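# Put the orange into the foam net sleeve

## Task

Get the orange so that it sits inside the foam net sleeve, and avoid pulling on the net with enough force to rip it, since a torn net costs score.

## Robot and tools

Robot: two arms, left_arm and right_arm, each with a two-finger gripper. In the scene frame the origin is level with the table top, midway between the arms' nominal bases. +z is up, +x points out over the table, and left_arm is on the +y side. The arm names do not match image sides. Calibrated bases: left_arm at (+0.016, +0.362, 0) m, right_arm at (+0.011, -0.329, 0) m, each turned very slightly about z. A camera stand sits behind the arms. Loose objects may now and then get a brief nudge.

Frames: each arm's hand positions, orientations, velocities, targets and wrist-camera poses are in that arm's own base frame. The fixed camera and the table use the scene frame. The fingers point along the gripper's +z and open and close along its y. end_effector_position is the point between the pads, about 1 cm behind the tips. Printed poses can be off by a few centimetres, more at long reach.

execute_actions(actions, cameras): actions is a list of actions. Each action is a table of up to 15 rows, one row per 1/30 s step; a short table repeats its last row up to step 15. Every row is one flat list of 14 numbers in [-1, 1] covering both arms: left dx, dy, dz, rx, ry, rz, opening, then the same seven for right. The first six numbers of an arm are an offset, not a pose. They count from that arm's Hand target as it stood when the action began (not from the previous row), along that arm's base axes. 1.0 equals 0.6 m or 180 degrees. rx, ry, rz form one rotation vector about the Hand target's position. Sending the same offset again moves the arm further. The opening is absolute: +1 fully open (0.094 m), -1 closed. Send 0 for all six pose numbers to ask nothing new of an arm, but always repeat the opening it should keep, because 0 there is a real command. Images come back only with an empty actions list or when cameras names them. Camera names are cam_high, cam_left_wrist and cam_right_wrist; ["all"] means every camera.

move(target, speed, blend, opening_speed, grip_force, blocking, cameras): drives the grippers along straight lines. target is one 14-number row, or a list of up to 15 such rows. Every row's offsets count from the same starting Hand targets, not from the previous row. speed is in m/s, 0.002 to 2.9, default 0.25; turn rate is capped at twice that in rad/s. Give one number, or one per target. blend is in m and rounds corners; 0 stops at each target. opening_speed (0.2 or more per second on the -1..+1 scale) closes the fingers gradually. Use it on the orange and net, which can squash or tear. grip_force is newtons per pad, 10 to 50. Give one number or one per arm; it persists, and below full force closing is slow. blocking=false returns after about 0.5 s while the move keeps going. Paths neither avoid obstacles nor the other arm. Faster moves stray more and hit harder. Steer around an arm's own base rather than close past it. The whole move is capped at 10 s. The result adds a move: line with how it ended (done, off_target, moving, held, fault) and which limits acted (paced = pose clipped, held = steps withheld).

wait(seconds, cameras): lets time pass, 0 to 3600 s, without new commands. A running move keeps going. stop(cameras): brakes the running move. zoom_image(camera, region): region is [x0, y0, x1, y1] pixels of that camera's newest image, at most 504 by 504. read_manual(section) returns licence text only. finished_scene(scene) ends the scene for good and cannot be undone. The goal must still hold after the robot lets go.

Results: Hand target is the last commanded pose after clipping, and the next offsets start from it. A gripper often rests short of it; resend the missing distance as an offset. Each step, the commanded orientation is clipped to within 40 degrees of the measured one. grip_measured is the measured opening on the command scale, reading a bit wide when empty. Squeeze builds about 1 N per 0.001 below first contact and can jump to the full limit near 20 N, so keep closings gentle on soft things. To release, command an opening well above grip_measured. Joint velocities show "within noise" when an arm is still. Joint torques list joints in order, with offsets and noise. Tool commands shows each gripper's current command. Step readings list positions at some steps of action calls.

Cameras: cam_high (fixed, 896x504) and the two wrist cameras (896x504). Calibration is given in OpenCV form; each wrist camera's pose follows its arm.

Avoid: anything falling off the table, drops, letting go of moving parts, slams, and hard hits on fixed or heavy things, which fail the scene. Also avoid the arms pressing or hitting each other, or a gripper closing on the other's fingers. After contact an arm keeps pushing until you command it back past the gripper. Long stretched reaches, heavy loads and pushing at unreachable poses heat motors. A MOTOR HOT line appears near 75 °C. At 90 °C the arm folds and goes idle, and at 100 °C it drops. Near its first joint's axis, small moves can swing the whole arm. Friction can leave small moves undone or sideways, so check position and tilt after each move.

Each tool is called after ">>>" as name([rows], argument=value, ...), one row to a line, values as JSON.

## Session

>>> execute_actions(actions=[])

Scene clock: 0.00 s.
left_arm: end_effector_position=(+0.2517, -0.2674, +0.0814) grip_measured=-0.987 end_effector_quat_wxyz=(+0.265, +0.089, +0.764, -0.582) | right_arm: end_effector_position=(+0.2617, +0.3377, +0.0855) grip_measured=-0.982 end_effector_quat_wxyz=(-0.629, +0.704, -0.322, -0.070)
Joint positions: left_arm=[-0.483 1.781 0.286 1.24 0.76 -0.849 0.001] | right_arm=[0.701 1.859 0.48 1.144 -0.539 -1.153 0.001]
Joint velocities: within noise
Joint torques (N m): no reading
Heat: left arm: 27 °C; right arm: 24 °C.
Hand target: left_arm +0.2539, -0.2682, +0.0862; +0.273, +0.093, +0.759, -0.584 | right_arm +0.2627, +0.3376, +0.0849; -0.627, +0.705, -0.324, -0.069
Tool commands: left_gripper/opening=-1.0 right_gripper/opening=-1.0

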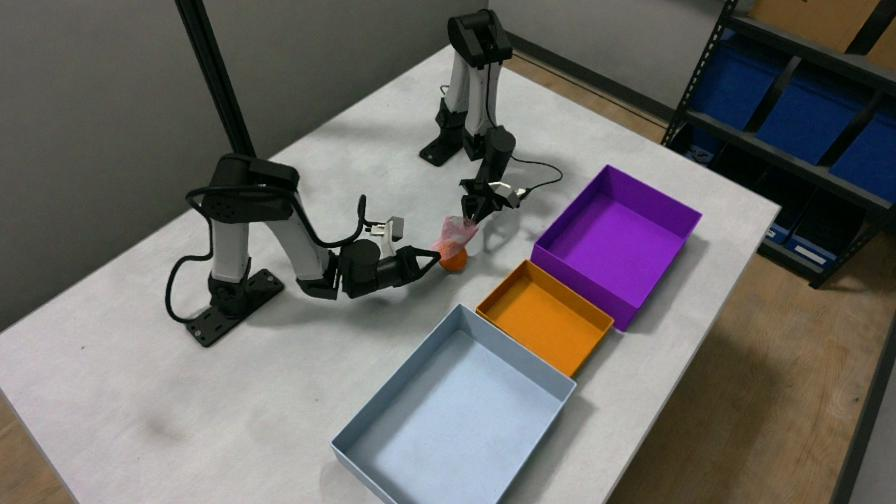

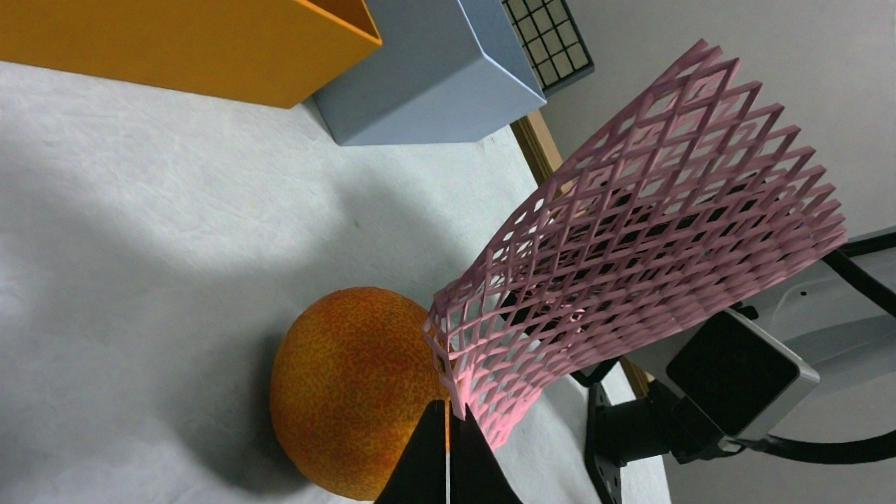

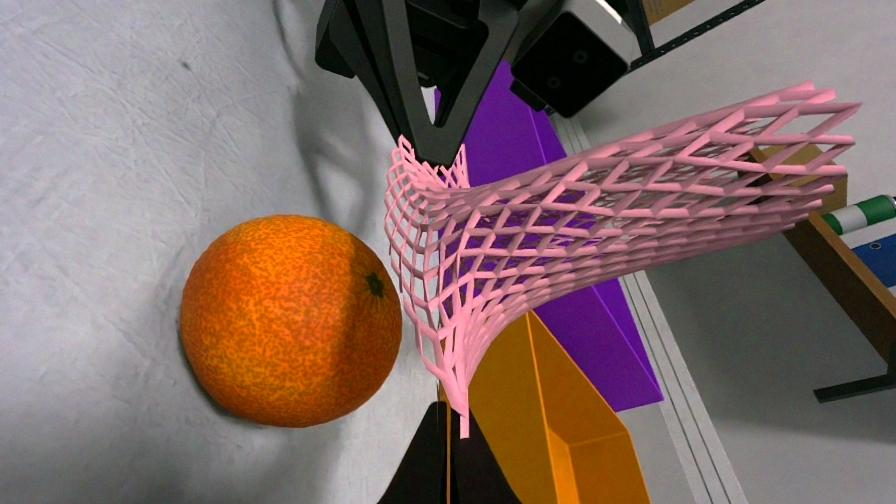

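>>> zoom_image(camera="cam_high", region=[350, 150, 560, 320])

>>> zoom_image(camera="cam_left_wrist", region=[392, 0, 896, 504])

>>> zoom_image(camera="cam_right_wrist", region=[300, 60, 700, 504])

Scaled by 2.400.

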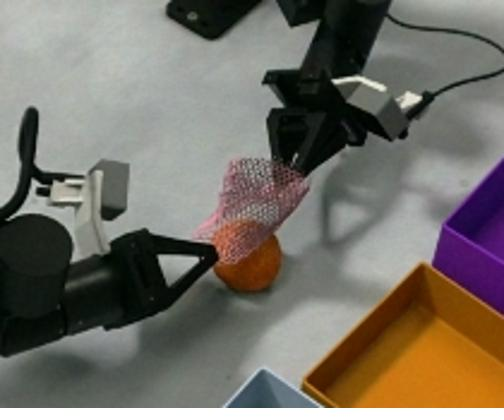

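Scaled by 1.000.

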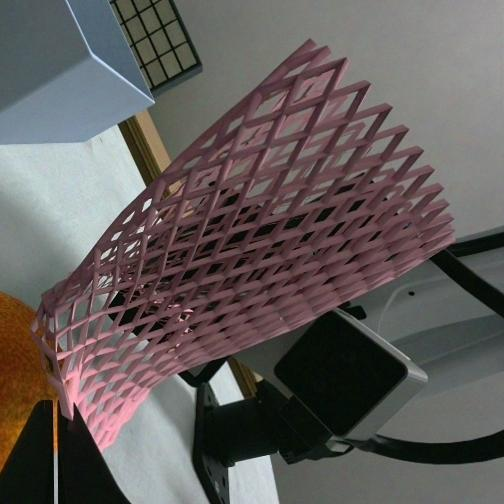

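Scaled by 1.135.

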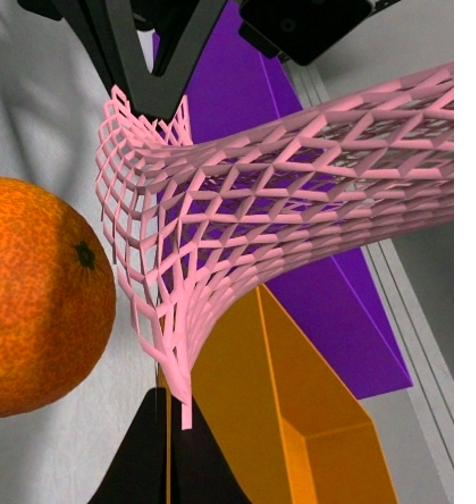

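>>> zoom_image(camera="cam_right_wrist", region=[370, 120, 570, 450])

>>> zoom_image(camera="cam_left_wrist", region=[400, 240, 640, 470])

>>> zoom_image(camera="cam_high", region=[415, 190, 515, 290])

Scaled by 1.527.

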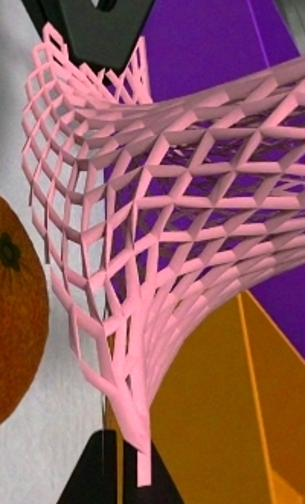

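Scaled by 2.100.

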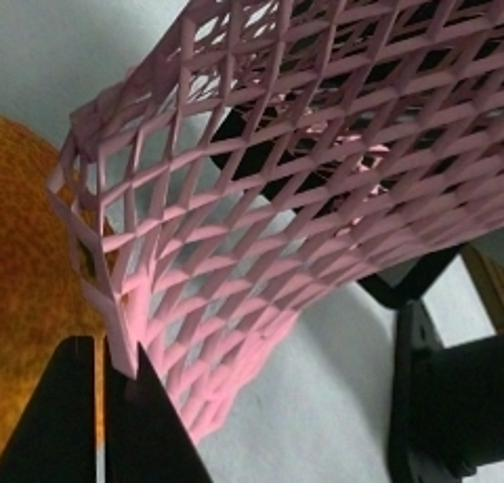

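Scaled by 5.040.

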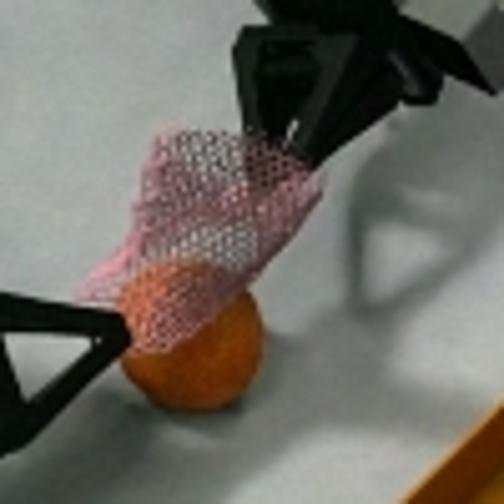

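>>> move([
  [0, 0, -0.03, 0.148, 0.0477, 0, -1, 0, 0, -0.0367, -0.1425, 0.0469, 0, -1],
], speed=0.15, cameras=["all"])

Scene clock: 33.43 s.
left_arm: end_effector_position=(+0.2474, -0.2667, +0.0600) grip_measured=-0.987 end_effector_quat_wxyz=(+0.173, +0.105, +0.892, -0.405) | right_arm: end_effector_position=(+0.2592, +0.3392, +0.0611) grip_measured=-0.982 end_effector_quat_wxyz=(-0.438, +0.816, -0.373, -0.060)
Joint positions: left_arm=[-0.573 1.492 0.579 0.118 0.543 -0.565 0.001] | right_arm=[0.756 1.688 0.764 0.2 -0.407 -1.342 0.001]
Joint torques (N m): left_arm=[-0.35 -6.09 7.58 1.47 -0.12 0.19] | right_arm=[0.12 -8.25 7.47 1.4 0.29 0.05]
Heat: left arm: 32 °C; right arm: 31 °C.
Hand target: left_arm +0.2539, -0.2682, +0.0681; +0.187, +0.110, +0.891, -0.399 | right_arm +0.2627, +0.3376, +0.0628; -0.430, +0.819, -0.377, -0.047
Off the commanded pose: left_arm 0.011 m, 2 deg | right_arm 0.004 m, 2 deg.
move: off_target (left_arm)
cam_left_wrist: T_world_to_cam=[[-0.33595, -0.64602, 0.68541, -0.1283], [-0.92669, 0.35689, -0.11782, 0.37339], [-0.1685, -0.67475, -0.71856, -0.00569]] pos_world=[0.30196, -0.21998, 0.12784]
cam_right_wrist: T_world_to_cam=[[0.66222, 0.32333, 0.67596, -0.3234], [0.54173, -0.82983, -0.13379, 0.18954], [0.51767, 0.45479, -0.72469, -0.1543]] pos_world=[0.19136, 0.33203, 0.13214]

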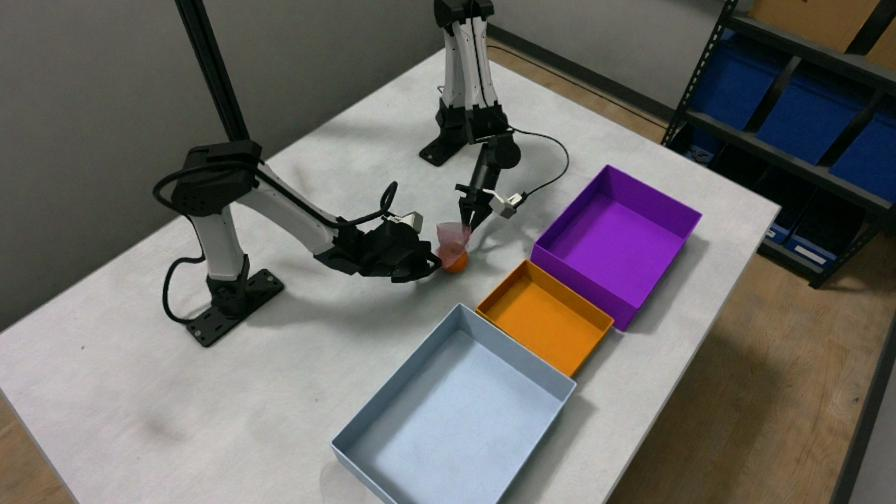

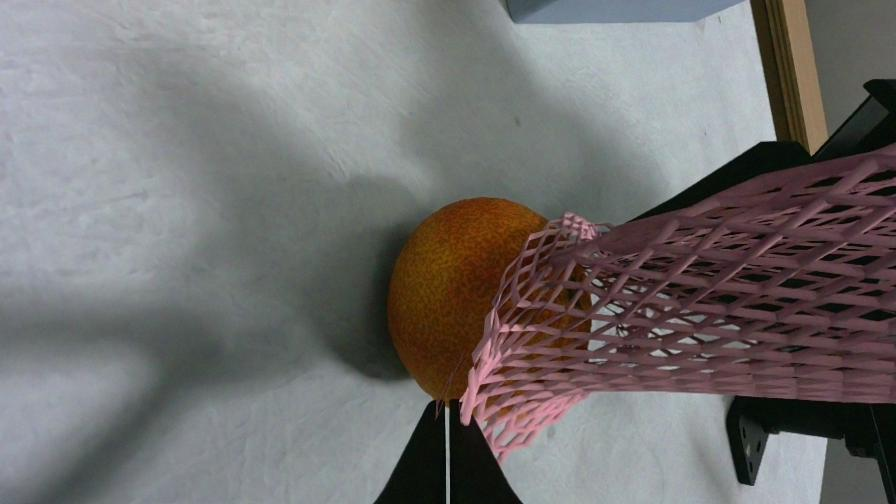

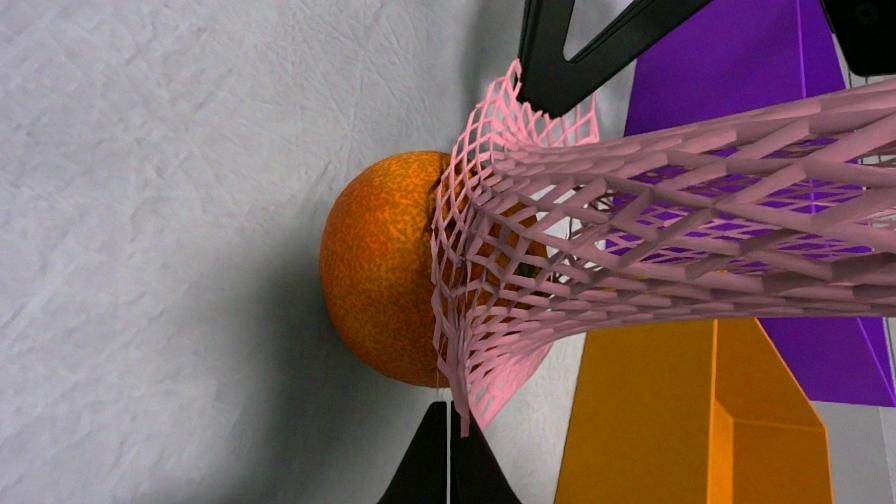

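>>> move([
  [0.016, -0.0083, -0.0333, 0, 0, 0, -1, 0, 0, -0.0333, 0, 0, 0, -1],
], speed=0.06, cameras=["all"])

Scene clock: 37.77 s.
left_arm: end_effector_position=(+0.2530, -0.2703, +0.0444) grip_measured=-0.988 end_effector_quat_wxyz=(+0.171, +0.106, +0.893, -0.403) | right_arm: end_effector_position=(+0.2654, +0.3442, +0.0606) grip_measured=-0.982 end_effector_quat_wxyz=(-0.451, +0.811, -0.368, -0.053)
Joint positions: left_arm=[-0.573 1.572 0.579 0.19 0.542 -0.56 0.001] | right_arm=[0.756 1.716 0.764 0.26 -0.403 -1.343 0.001]
Joint torques (N m): left_arm=[-0.02 -4.27 7.28 1.74 -0.11 0.2] | right_arm=[0.27 -5.79 4.25 1.67 0.24 0.07]
Heat: left arm: 32 °C; right arm: 30 °C.
Hand target: left_arm +0.2635, -0.2732, +0.0481; +0.187, +0.110, +0.891, -0.398 | right_arm +0.2627, +0.3376, +0.0428; -0.430, +0.819, -0.376, -0.047
Off the commanded pose: left_arm 0.011 m, 2 deg | right_arm 0.019 m, 3 deg.
move: off_target (left_arm, right_arm)
cam_left_wrist: T_world_to_cam=[[-0.33534, -0.6488, 0.68308, -0.11879], [-0.9262, 0.35966, -0.11308, 0.37852], [-0.17231, -0.67059, -0.72154, -0.01622]] pos_world=[0.30796, -0.22408, 0.11224]
cam_right_wrist: T_world_to_cam=[[0.64453, 0.30763, 0.69996, -0.32014], [0.54347, -0.82827, -0.13641, 0.18942], [0.53779, 0.46832, -0.70104, -0.17155]] pos_world=[0.19566, 0.33572, 0.12966]

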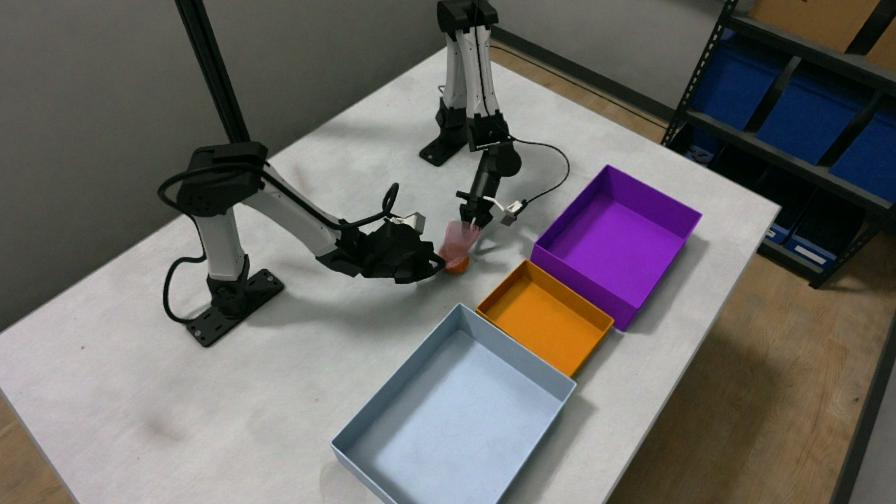

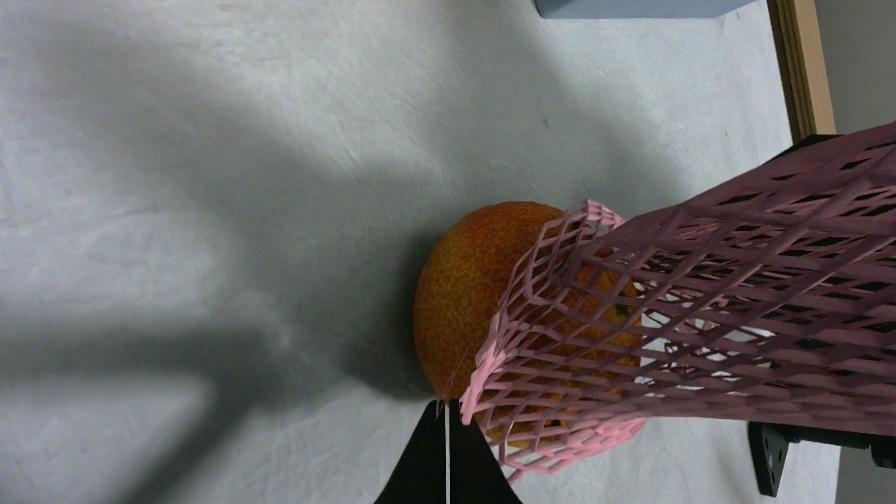

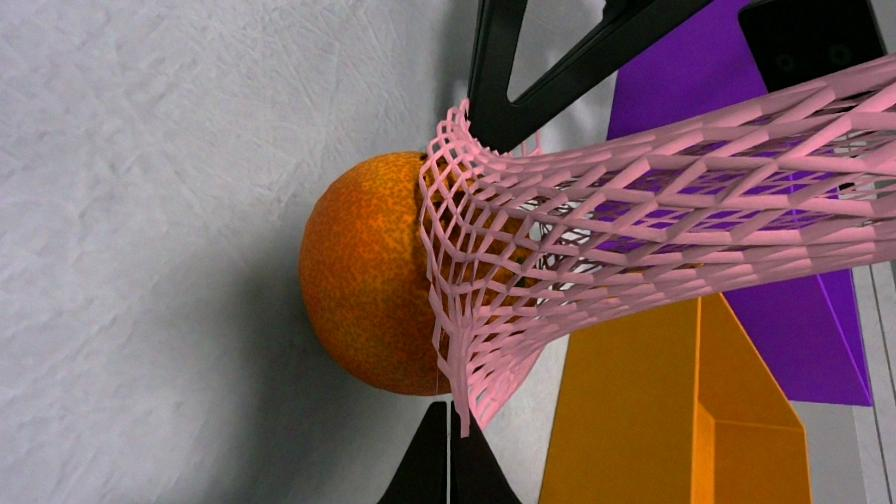

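>>> move([
  [0, 0, 0, 0, 0, 0, -1, 0, 0, -0.025, 0, 0, 0, -1],
], speed=0.05, cameras=["cam_left_wrist", "cam_right_wrist"])

Scene clock: 41.60 s.
left_arm: end_effector_position=(+0.2533, -0.2705, +0.0448) grip_measured=-0.988 end_effector_quat_wxyz=(+0.172, +0.106, +0.892, -0.404) | right_arm: end_effector_position=(+0.2683, +0.3467, +0.0518) grip_measured=-0.982 end_effector_quat_wxyz=(-0.461, +0.808, -0.363, -0.048)
Joint positions: left_arm=[-0.573 1.572 0.579 0.192 0.542 -0.56 0.001] | right_arm=[0.756 1.756 0.743 0.347 -0.402 -1.344 0.001]
Joint torques (N m): left_arm=[-0.01 -4.23 7.27 1.74 -0.11 0.2] | right_arm=[0.09 -5.67 3.99 1.5 0.27 0.02]
Heat: left arm: 32 °C; right arm: 30 °C.
Hand target: left_arm +0.2635, -0.2732, +0.0482; +0.187, +0.110, +0.891, -0.398 | right_arm +0.2627, +0.3376, +0.0279; -0.430, +0.819, -0.376, -0.047
Off the commanded pose: left_arm 0.011 m, 2 deg | right_arm 0.026 m, 4 deg.
move: off_target (right_arm)
cam_left_wrist: T_world_to_cam=[[-0.33666, -0.64799, 0.6832, -0.11848], [-0.92599, 0.35951, -0.11531, 0.37894], [-0.1709, -0.67146, -0.72107, -0.01664]] pos_world=[0.30816, -0.22418, 0.11264]
cam_right_wrist: T_world_to_cam=[[0.63138, 0.29565, 0.71691, -0.30979], [0.54558, -0.82633, -0.13971, 0.18763], [0.5511, 0.47934, -0.68302, -0.18876]] pos_world=[0.19725, 0.33712, 0.11937]

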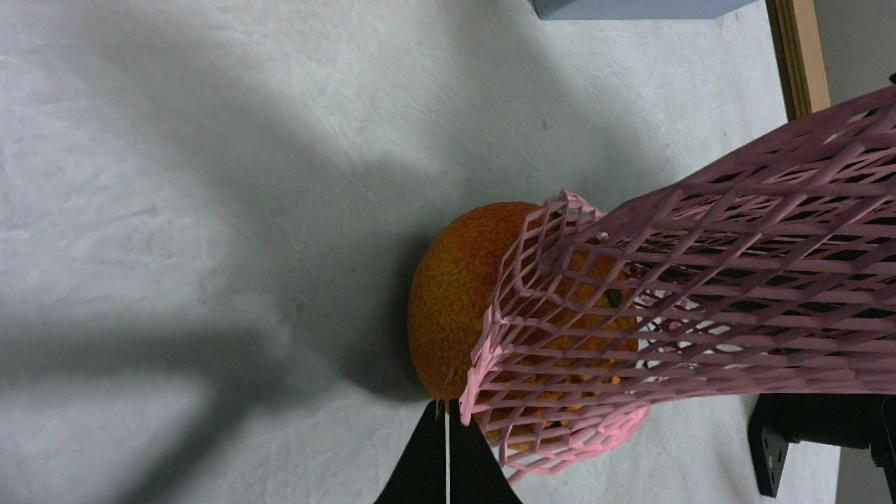

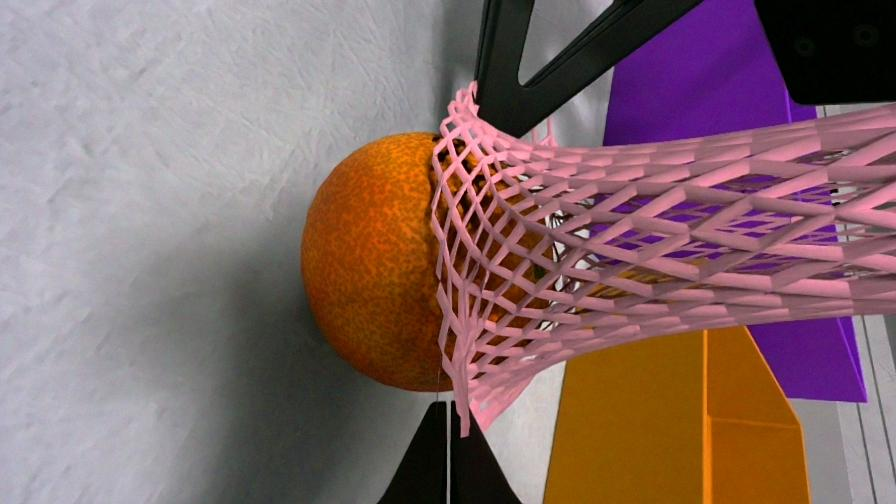

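>>> execute_actions([
  [[0,0,0,0,0,0,-1,0,0,0,0,0,0,-1]],
])

Scene clock: 44.40 s.
left_arm: end_effector_position=(+0.2533, -0.2705, +0.0448) grip_measured=-0.988 end_effector_quat_wxyz=(+0.172, +0.106, +0.892, -0.404) | right_arm: end_effector_position=(+0.2683, +0.3468, +0.0519) grip_measured=-0.982 end_effector_quat_wxyz=(-0.462, +0.808, -0.363, -0.048)
Joint positions: left_arm=[-0.573 1.572 0.579 0.192 0.542 -0.56 0.001] | right_arm=[0.756 1.756 0.743 0.347 -0.402 -1.344 0.001]
Joint torques (N m): left_arm=[-0.01 -4.25 7.28 1.74 -0.11 0.2] | right_arm=[0.28 -5.7 3.92 1.55 0.23 0.08]
Heat: left arm: 33 °C; right arm: 30 °C.
Hand target: left_arm +0.2635, -0.2732, +0.0482; +0.187, +0.110, +0.891, -0.398 | right_arm +0.2627, +0.3376, +0.0279; -0.430, +0.819, -0.376, -0.047
Off the commanded pose: left_arm 0.011 m, 2 deg | right_arm 0.026 m, 4 deg.
Step readings (end_effector_position of left_arm | right_arm):
0: (+0.2533, -0.2705, +0.0448) | (+0.2683, +0.3467, +0.0518)
1: (+0.2533, -0.2705, +0.0448) | (+0.2683, +0.3467, +0.0518)
2: (+0.2533, -0.2705, +0.0448) | (+0.2683, +0.3467, +0.0518)
4: (+0.2533, -0.2705, +0.0448) | (+0.2683, +0.3468, +0.0519)
8: (+0.2533, -0.2705, +0.0448) | (+0.2683, +0.3468, +0.0519)
15: (+0.2533, -0.2705, +0.0448) | (+0.2683, +0.3468, +0.0519)

>>> move([
  [0.0067, 0.0033, -0.0217, 0, 0, 0, -1, -0.0047, -0.0062, -0.0298, 0, 0, 0, -1],
], speed=0.05, cameras=["cam_left_wrist", "cam_right_wrist"])

Scene clock: 48.87 s.
left_arm: end_effector_position=(+0.2604, -0.2727, +0.0367) grip_measured=-0.988 end_effector_quat_wxyz=(+0.180, +0.111, +0.890, -0.405) | right_arm: end_effector_position=(+0.2661, +0.3443, +0.0345) grip_measured=-0.982 end_effector_quat_wxyz=(-0.463, +0.808, -0.362, -0.047)
Joint positions: left_arm=[-0.568 1.626 0.579 0.259 0.542 -0.549 0.001] | right_arm=[0.756 1.804 0.702 0.439 -0.4 -1.344 0.001]
Joint torques (N m): left_arm=[0.68 -4.31 6.17 1.71 0 0.21] | right_arm=[0.06 -5.46 3.51 1.52 0.2 0.02]
Heat: left arm: 33 °C; right arm: 30 °C.
Hand target: left_arm +0.2675, -0.2712, +0.0351; +0.187, +0.110, +0.891, -0.398 | right_arm +0.2599, +0.3339, +0.0100; -0.430, +0.819, -0.377, -0.046
Off the commanded pose: left_arm 0.007 m, 1 deg | right_arm 0.027 m, 4 deg.
move: off_target (right_arm)
cam_left_wrist: T_world_to_cam=[[-0.35107, -0.64439, 0.67934, -0.10724], [-0.92293, 0.36053, -0.13497, 0.38559], [-0.15795, -0.67437, -0.7213, -0.02679]] pos_world=[0.31399, -0.22619, 0.10557]
cam_right_wrist: T_world_to_cam=[[0.6287, 0.29389, 0.71998, -0.29406], [0.54549, -0.82652, -0.13895, 0.18448], [0.55424, 0.48009, -0.67994, -0.19939]] pos_world=[0.19475, 0.33462, 0.10178]

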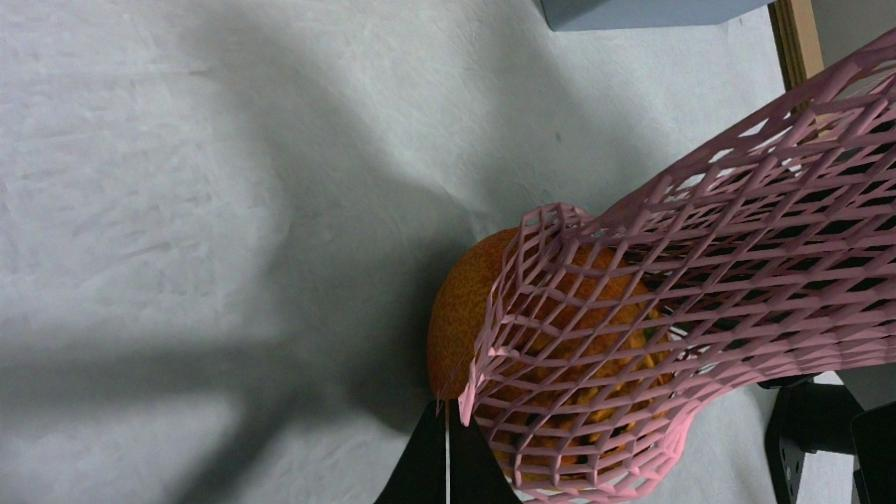

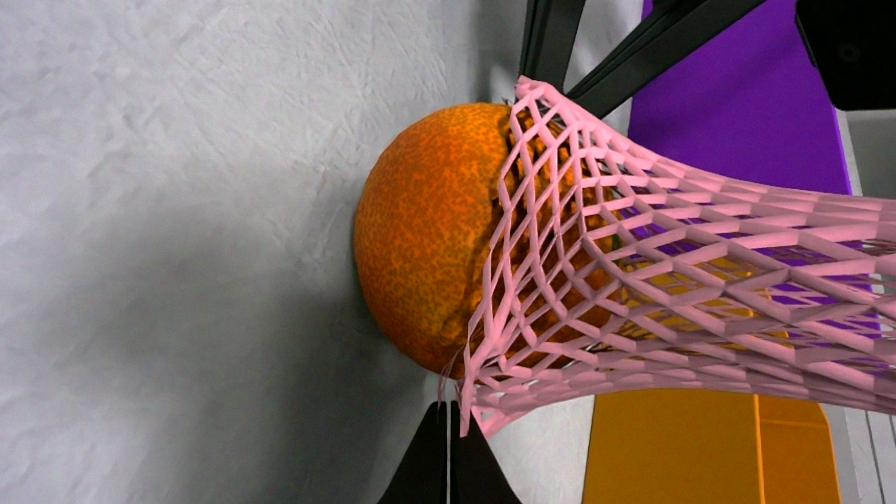

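>>> move([
  [-0.0057, 0.005, -0.0212, 0, 0, 0, -1, -0.006, 0.0025, -0.02, -0.0211, 0.0069, 0, -1],
], speed=0.05, cameras=["cam_left_wrist", "cam_right_wrist"])

Scene clock: 54.27 s.
left_arm: end_effector_position=(+0.2662, -0.2768, +0.0365) grip_measured=-0.988 end_effector_quat_wxyz=(+0.195, +0.116, +0.882, -0.414) | right_arm: end_effector_position=(+0.2606, +0.3422, +0.0191) grip_measured=-0.982 end_effector_quat_wxyz=(-0.436, +0.819, -0.370, -0.044)
Joint positions: left_arm=[-0.567 1.656 0.573 0.334 0.548 -0.548 0.001] | right_arm=[0.775 1.826 0.709 0.397 -0.366 -1.351 0.001]
Joint torques (N m): left_arm=[0.77 -4.29 3.62 1.64 -0.04 0.21] | right_arm=[0.65 -5.52 5.86 1.16 0.27 0.02]
Heat: left arm: 33 °C; right arm: 30 °C.
Hand target: left_arm +0.2641, -0.2682, +0.0223; +0.187, +0.110, +0.891, -0.398 | right_arm +0.2563, +0.3354, -0.0020; -0.398, +0.833, -0.383, -0.043
Off the commanded pose: left_arm 0.017 m, 2 deg | right_arm 0.023 m, 5 deg.
move: off_target (left_arm, right_arm)
cam_left_wrist: T_world_to_cam=[[-0.37496, -0.62713, 0.68273, -0.09659], [-0.91675, 0.36028, -0.17255, 0.39197], [-0.13776, -0.69059, -0.71001, -0.03914]] pos_world=[0.31773, -0.22882, 0.10579]
cam_right_wrist: T_world_to_cam=[[0.64448, 0.33142, 0.68906, -0.29526], [0.53961, -0.83562, -0.10278, 0.18756], [0.54173, 0.43806, -0.71738, -0.18752]] pos_world=[0.19066, 0.33673, 0.0882]

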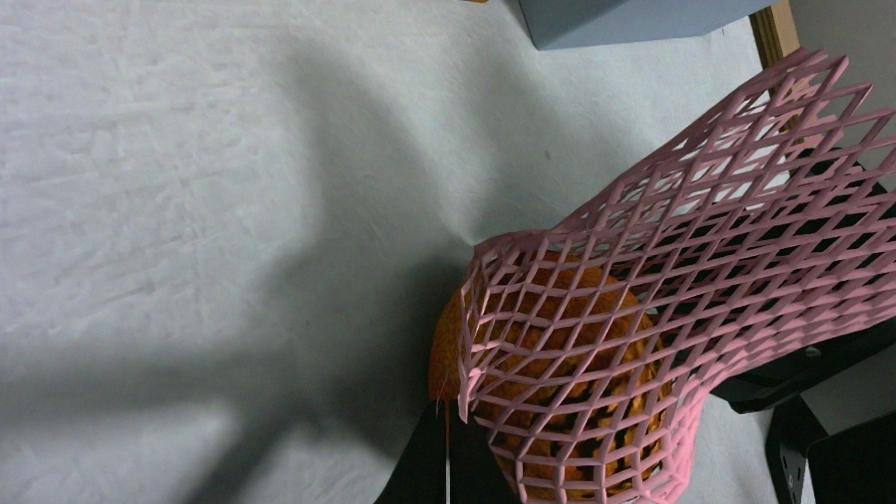

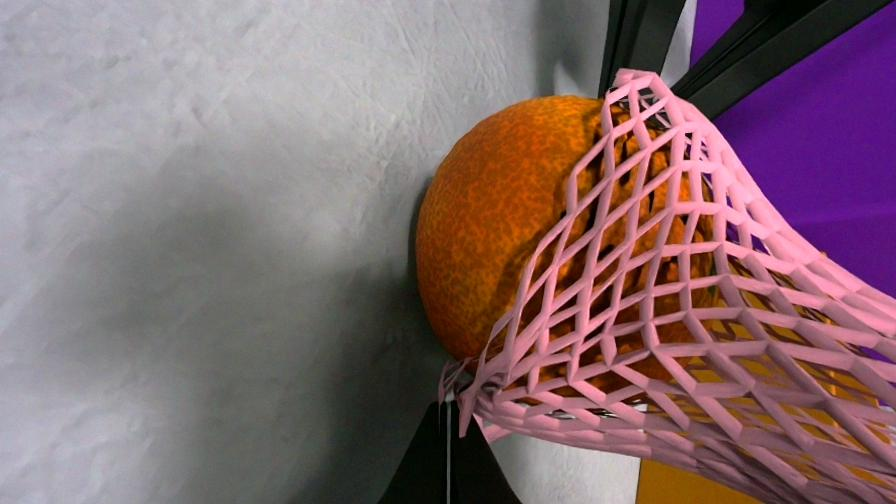

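>>> move([
  [-0.015, 0.0083, -0.0283, 0.009, 0.0029, 0, -1, 0, 0, 0, 0, 0, 0, -1],
], speed=0.05, cameras=["all"])

Scene clock: 61.77 s.
left_arm: end_effector_position=(+0.2592, -0.2725, +0.0234) grip_measured=-0.988 end_effector_quat_wxyz=(+0.191, +0.118, +0.884, -0.411) | right_arm: end_effector_position=(+0.2592, +0.3431, +0.0189) grip_measured=-0.982 end_effector_quat_wxyz=(-0.436, +0.820, -0.369, -0.045)
Joint positions: left_arm=[-0.567 1.68 0.532 0.385 0.548 -0.541 0.001] | right_arm=[0.779 1.826 0.709 0.396 -0.366 -1.351 0.001]
Joint torques (N m): left_arm=[0.03 -4.01 3.28 1.57 -0.26 0.24] | right_arm=[0.2 -5.46 5.89 1.16 0.24 0.02]
Heat: left arm: 33 °C; right arm: 29 °C.
Hand target: left_arm +0.2551, -0.2632, +0.0054; +0.181, +0.111, +0.898, -0.386 | right_arm +0.2562, +0.3354, -0.0021; -0.398, +0.833, -0.383, -0.043
Off the commanded pose: left_arm 0.021 m, 3 deg | right_arm 0.023 m, 5 deg.
move: off_target (left_arm)
cam_left_wrist: T_world_to_cam=[[-0.37305, -0.63126, 0.67996, -0.08926], [-0.91644, 0.36512, -0.16381, 0.38279], [-0.14486, -0.68425, -0.71472, -0.04269]] pos_world=[0.31133, -0.22532, 0.09289]
cam_right_wrist: T_world_to_cam=[[0.64357, 0.33424, 0.68855, -0.29531], [0.54273, -0.83362, -0.10262, 0.18756], [0.53969, 0.43974, -0.71789, -0.18733]] pos_world=[0.18936, 0.33743, 0.0881]

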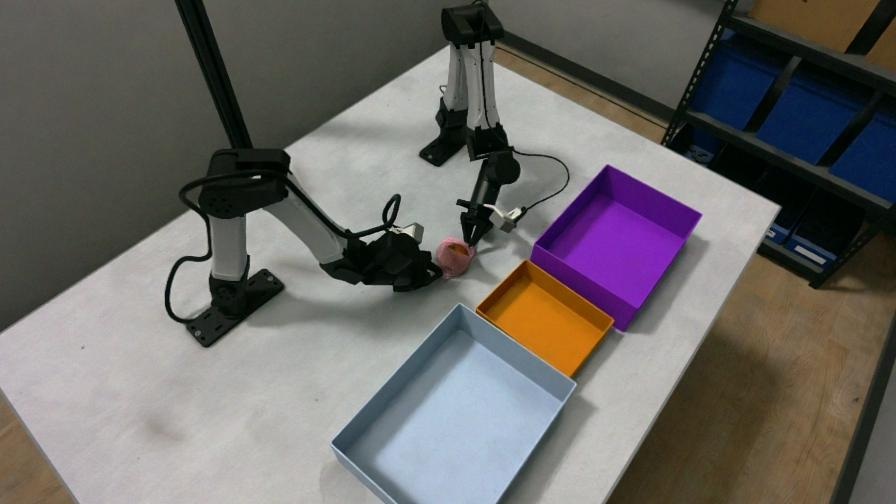

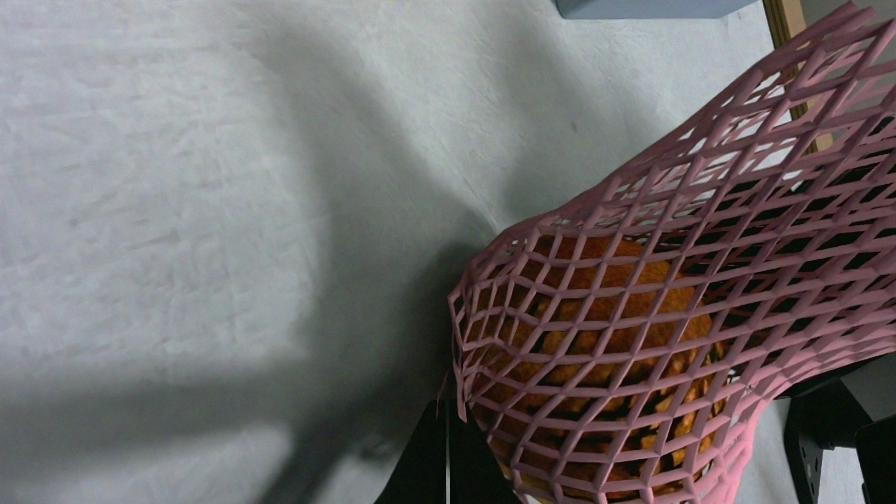

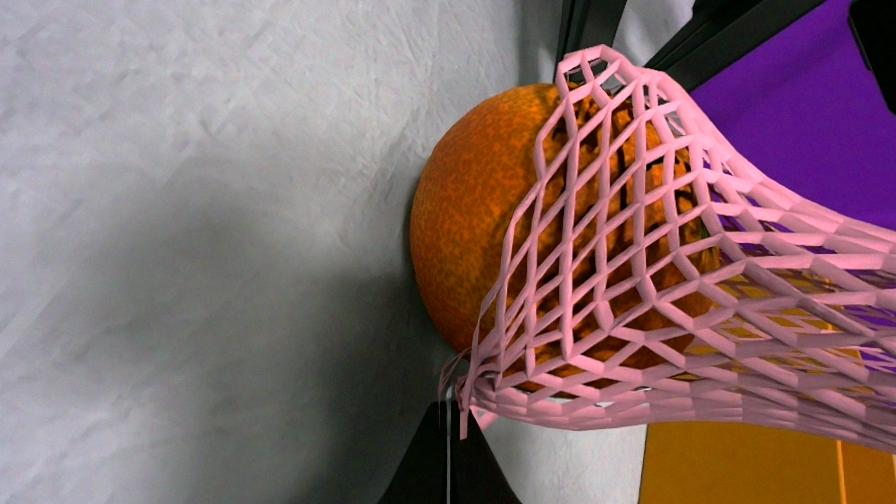

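>>> move([
  [-0.0112, 0.0033, -0.0067, 0.0061, 0.002, 0, -1, -0.005, 0.0067, -0.0017, 0, 0, 0, -1],
], speed=0.05, cameras=["cam_left_wrist", "cam_right_wrist"])

Scene clock: 64.93 s.
left_arm: end_effector_position=(+0.2530, -0.2705, +0.0177) grip_measured=-0.988 end_effector_quat_wxyz=(+0.185, +0.118, +0.887, -0.406) | right_arm: end_effector_position=(+0.2535, +0.3467, +0.0164) grip_measured=-0.982 end_effector_quat_wxyz=(-0.433, +0.824, -0.363, -0.048)
Joint positions: left_arm=[-0.575 1.68 0.514 0.387 0.54 -0.541 0.001] | right_arm=[0.795 1.832 0.709 0.396 -0.365 -1.351 0.001]
Joint torques (N m): left_arm=[-0.43 -4.79 3.26 1.47 -0.39 0.22] | right_arm=[0.17 -5.6 5.83 1.22 0.32 0.16]
Heat: left arm: 33 °C; right arm: 29 °C.
Hand target: left_arm +0.2483, -0.2613, +0.0014; +0.177, +0.111, +0.902, -0.378 | right_arm +0.2532, +0.3394, -0.0031; -0.398, +0.833, -0.383, -0.043
Off the commanded pose: left_arm 0.019 m, 4 deg | right_arm 0.021 m, 5 deg.
move: off_target (left_arm, right_arm)
cam_left_wrist: T_world_to_cam=[[-0.36812, -0.63916, 0.67525, -0.0897], [-0.91691, 0.36997, -0.14967, 0.37657], [-0.15415, -0.67424, -0.72224, -0.04117]] pos_world=[0.30592, -0.22441, 0.08719]
cam_right_wrist: T_world_to_cam=[[0.641, 0.34731, 0.68447, -0.2949], [0.55495, -0.82577, -0.1007, 0.1876], [0.53024, 0.44439, -0.72205, -0.18675]] pos_world=[0.18394, 0.34033, 0.0859]

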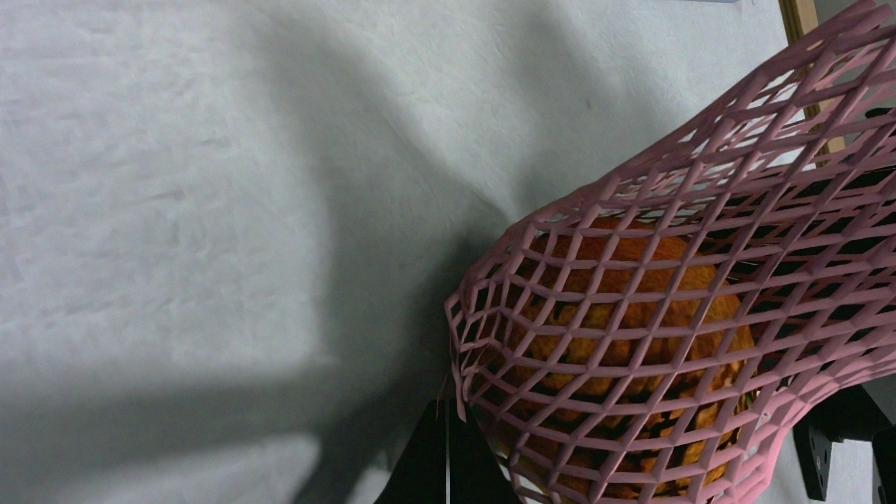

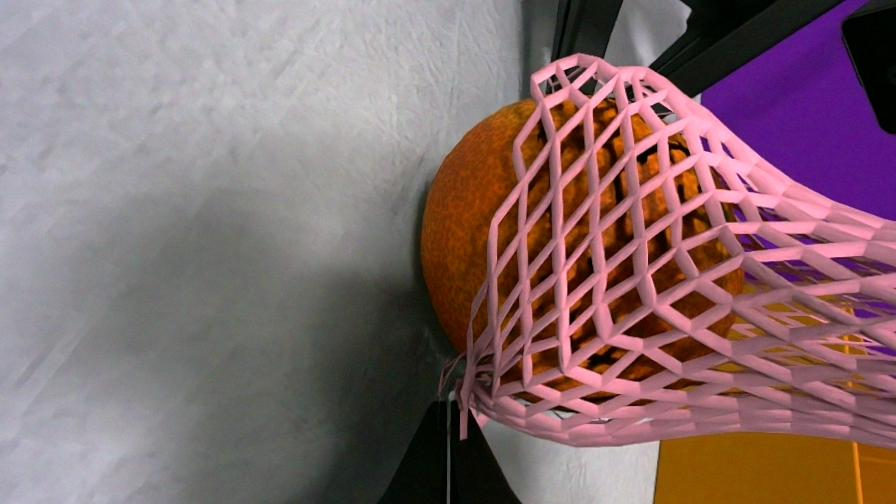

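>>> move([
  [0, 0, 0, 0, 0, 0, -0.84, 0, 0, 0, 0, 0, 0, -0.84],
], opening_speed=0.3, cameras=["all"])

Scene clock: 79.33 s.
left_arm: end_effector_position=(+0.2552, -0.2658, +0.0127) grip_measured=-0.842 end_effector_quat_wxyz=(+0.188, +0.110, +0.895, -0.390) | right_arm: end_effector_position=(+0.2534, +0.3447, +0.0122) grip_measured=-0.842 end_effector_quat_wxyz=(-0.426, +0.826, -0.367, -0.047)
Joint positions: left_arm=[-0.575 1.68 0.514 0.369 0.506 -0.54 0.007] | right_arm=[0.795 1.838 0.709 0.387 -0.356 -1.351 0.007]
Joint torques (N m): left_arm=[-0.42 -4.6 3.33 1.61 -0.03 0.2] | right_arm=[0.35 -5.89 6.09 1.29 0.26 0.15]
Heat: left arm: 33 °C; right arm: 29 °C.
Hand target: left_arm +0.2484, -0.2612, +0.0014; +0.177, +0.111, +0.902, -0.378 | right_arm +0.2533, +0.3394, -0.0030; -0.398, +0.833, -0.383, -0.043
Off the commanded pose: left_arm 0.014 m, 2 deg | right_arm 0.016 m, 4 deg.
move: done
cam_left_wrist: T_world_to_cam=[[-0.35162, -0.66802, 0.65583, -0.0941], [-0.92579, 0.35202, -0.13779, 0.37353], [-0.13882, -0.65561, -0.74223, -0.03994]] pos_world=[0.30718, -0.22054, 0.08353]
cam_right_wrist: T_world_to_cam=[[0.64733, 0.35302, 0.67553, -0.29471], [0.5492, -0.83059, -0.09222, 0.18857], [0.52853, 0.43069, -0.73154, -0.18358]] pos_world=[0.18425, 0.33973, 0.08218]

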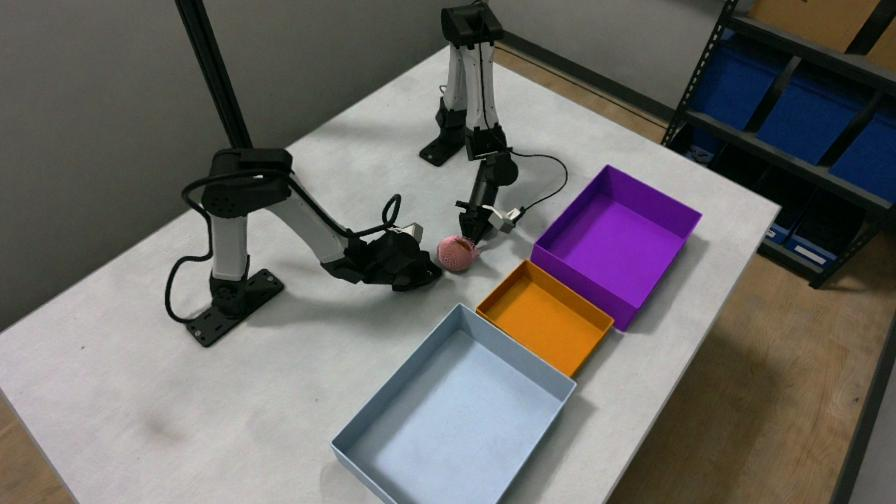

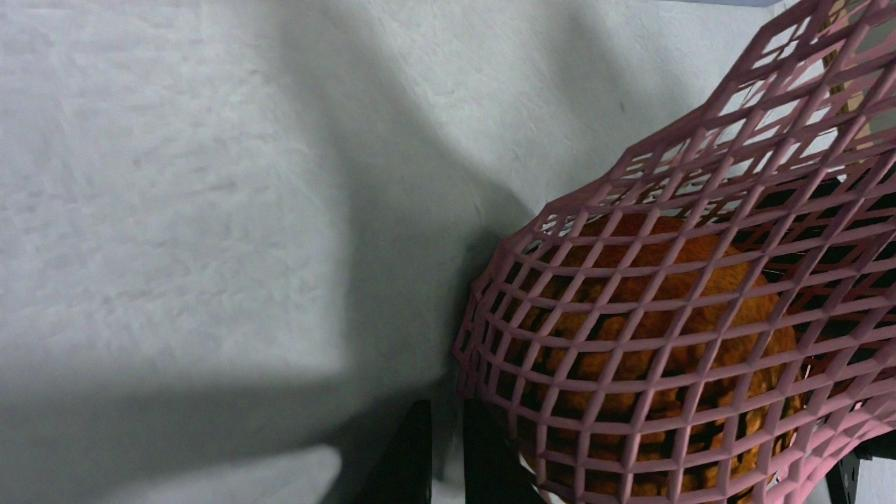

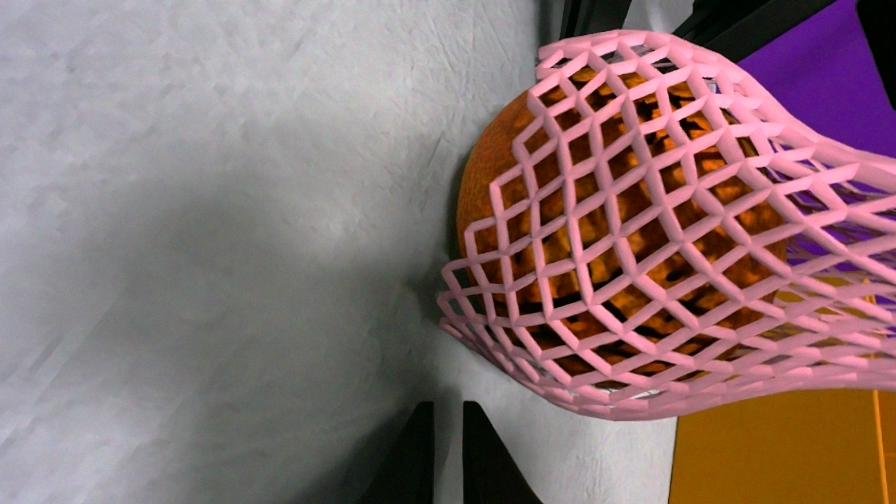

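>>> zoom_image(camera="cam_left_wrist", region=[380, 300, 580, 504])

>>> zoom_image(camera="cam_right_wrist", region=[380, 20, 660, 504])

>>> zoom_image(camera="cam_high", region=[415, 190, 515, 290])

Scaled by 2.471.

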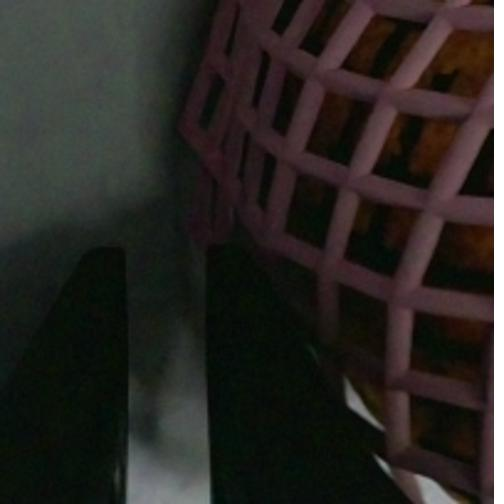

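Scaled by 1.041.

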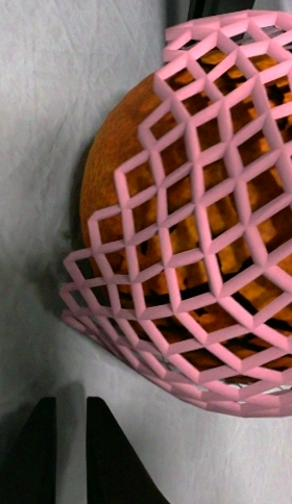

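Scaled by 5.040.

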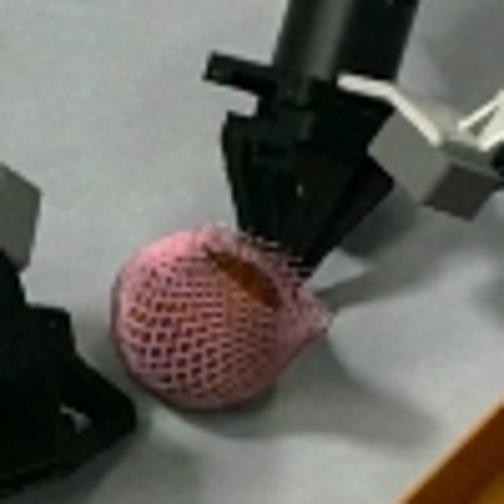

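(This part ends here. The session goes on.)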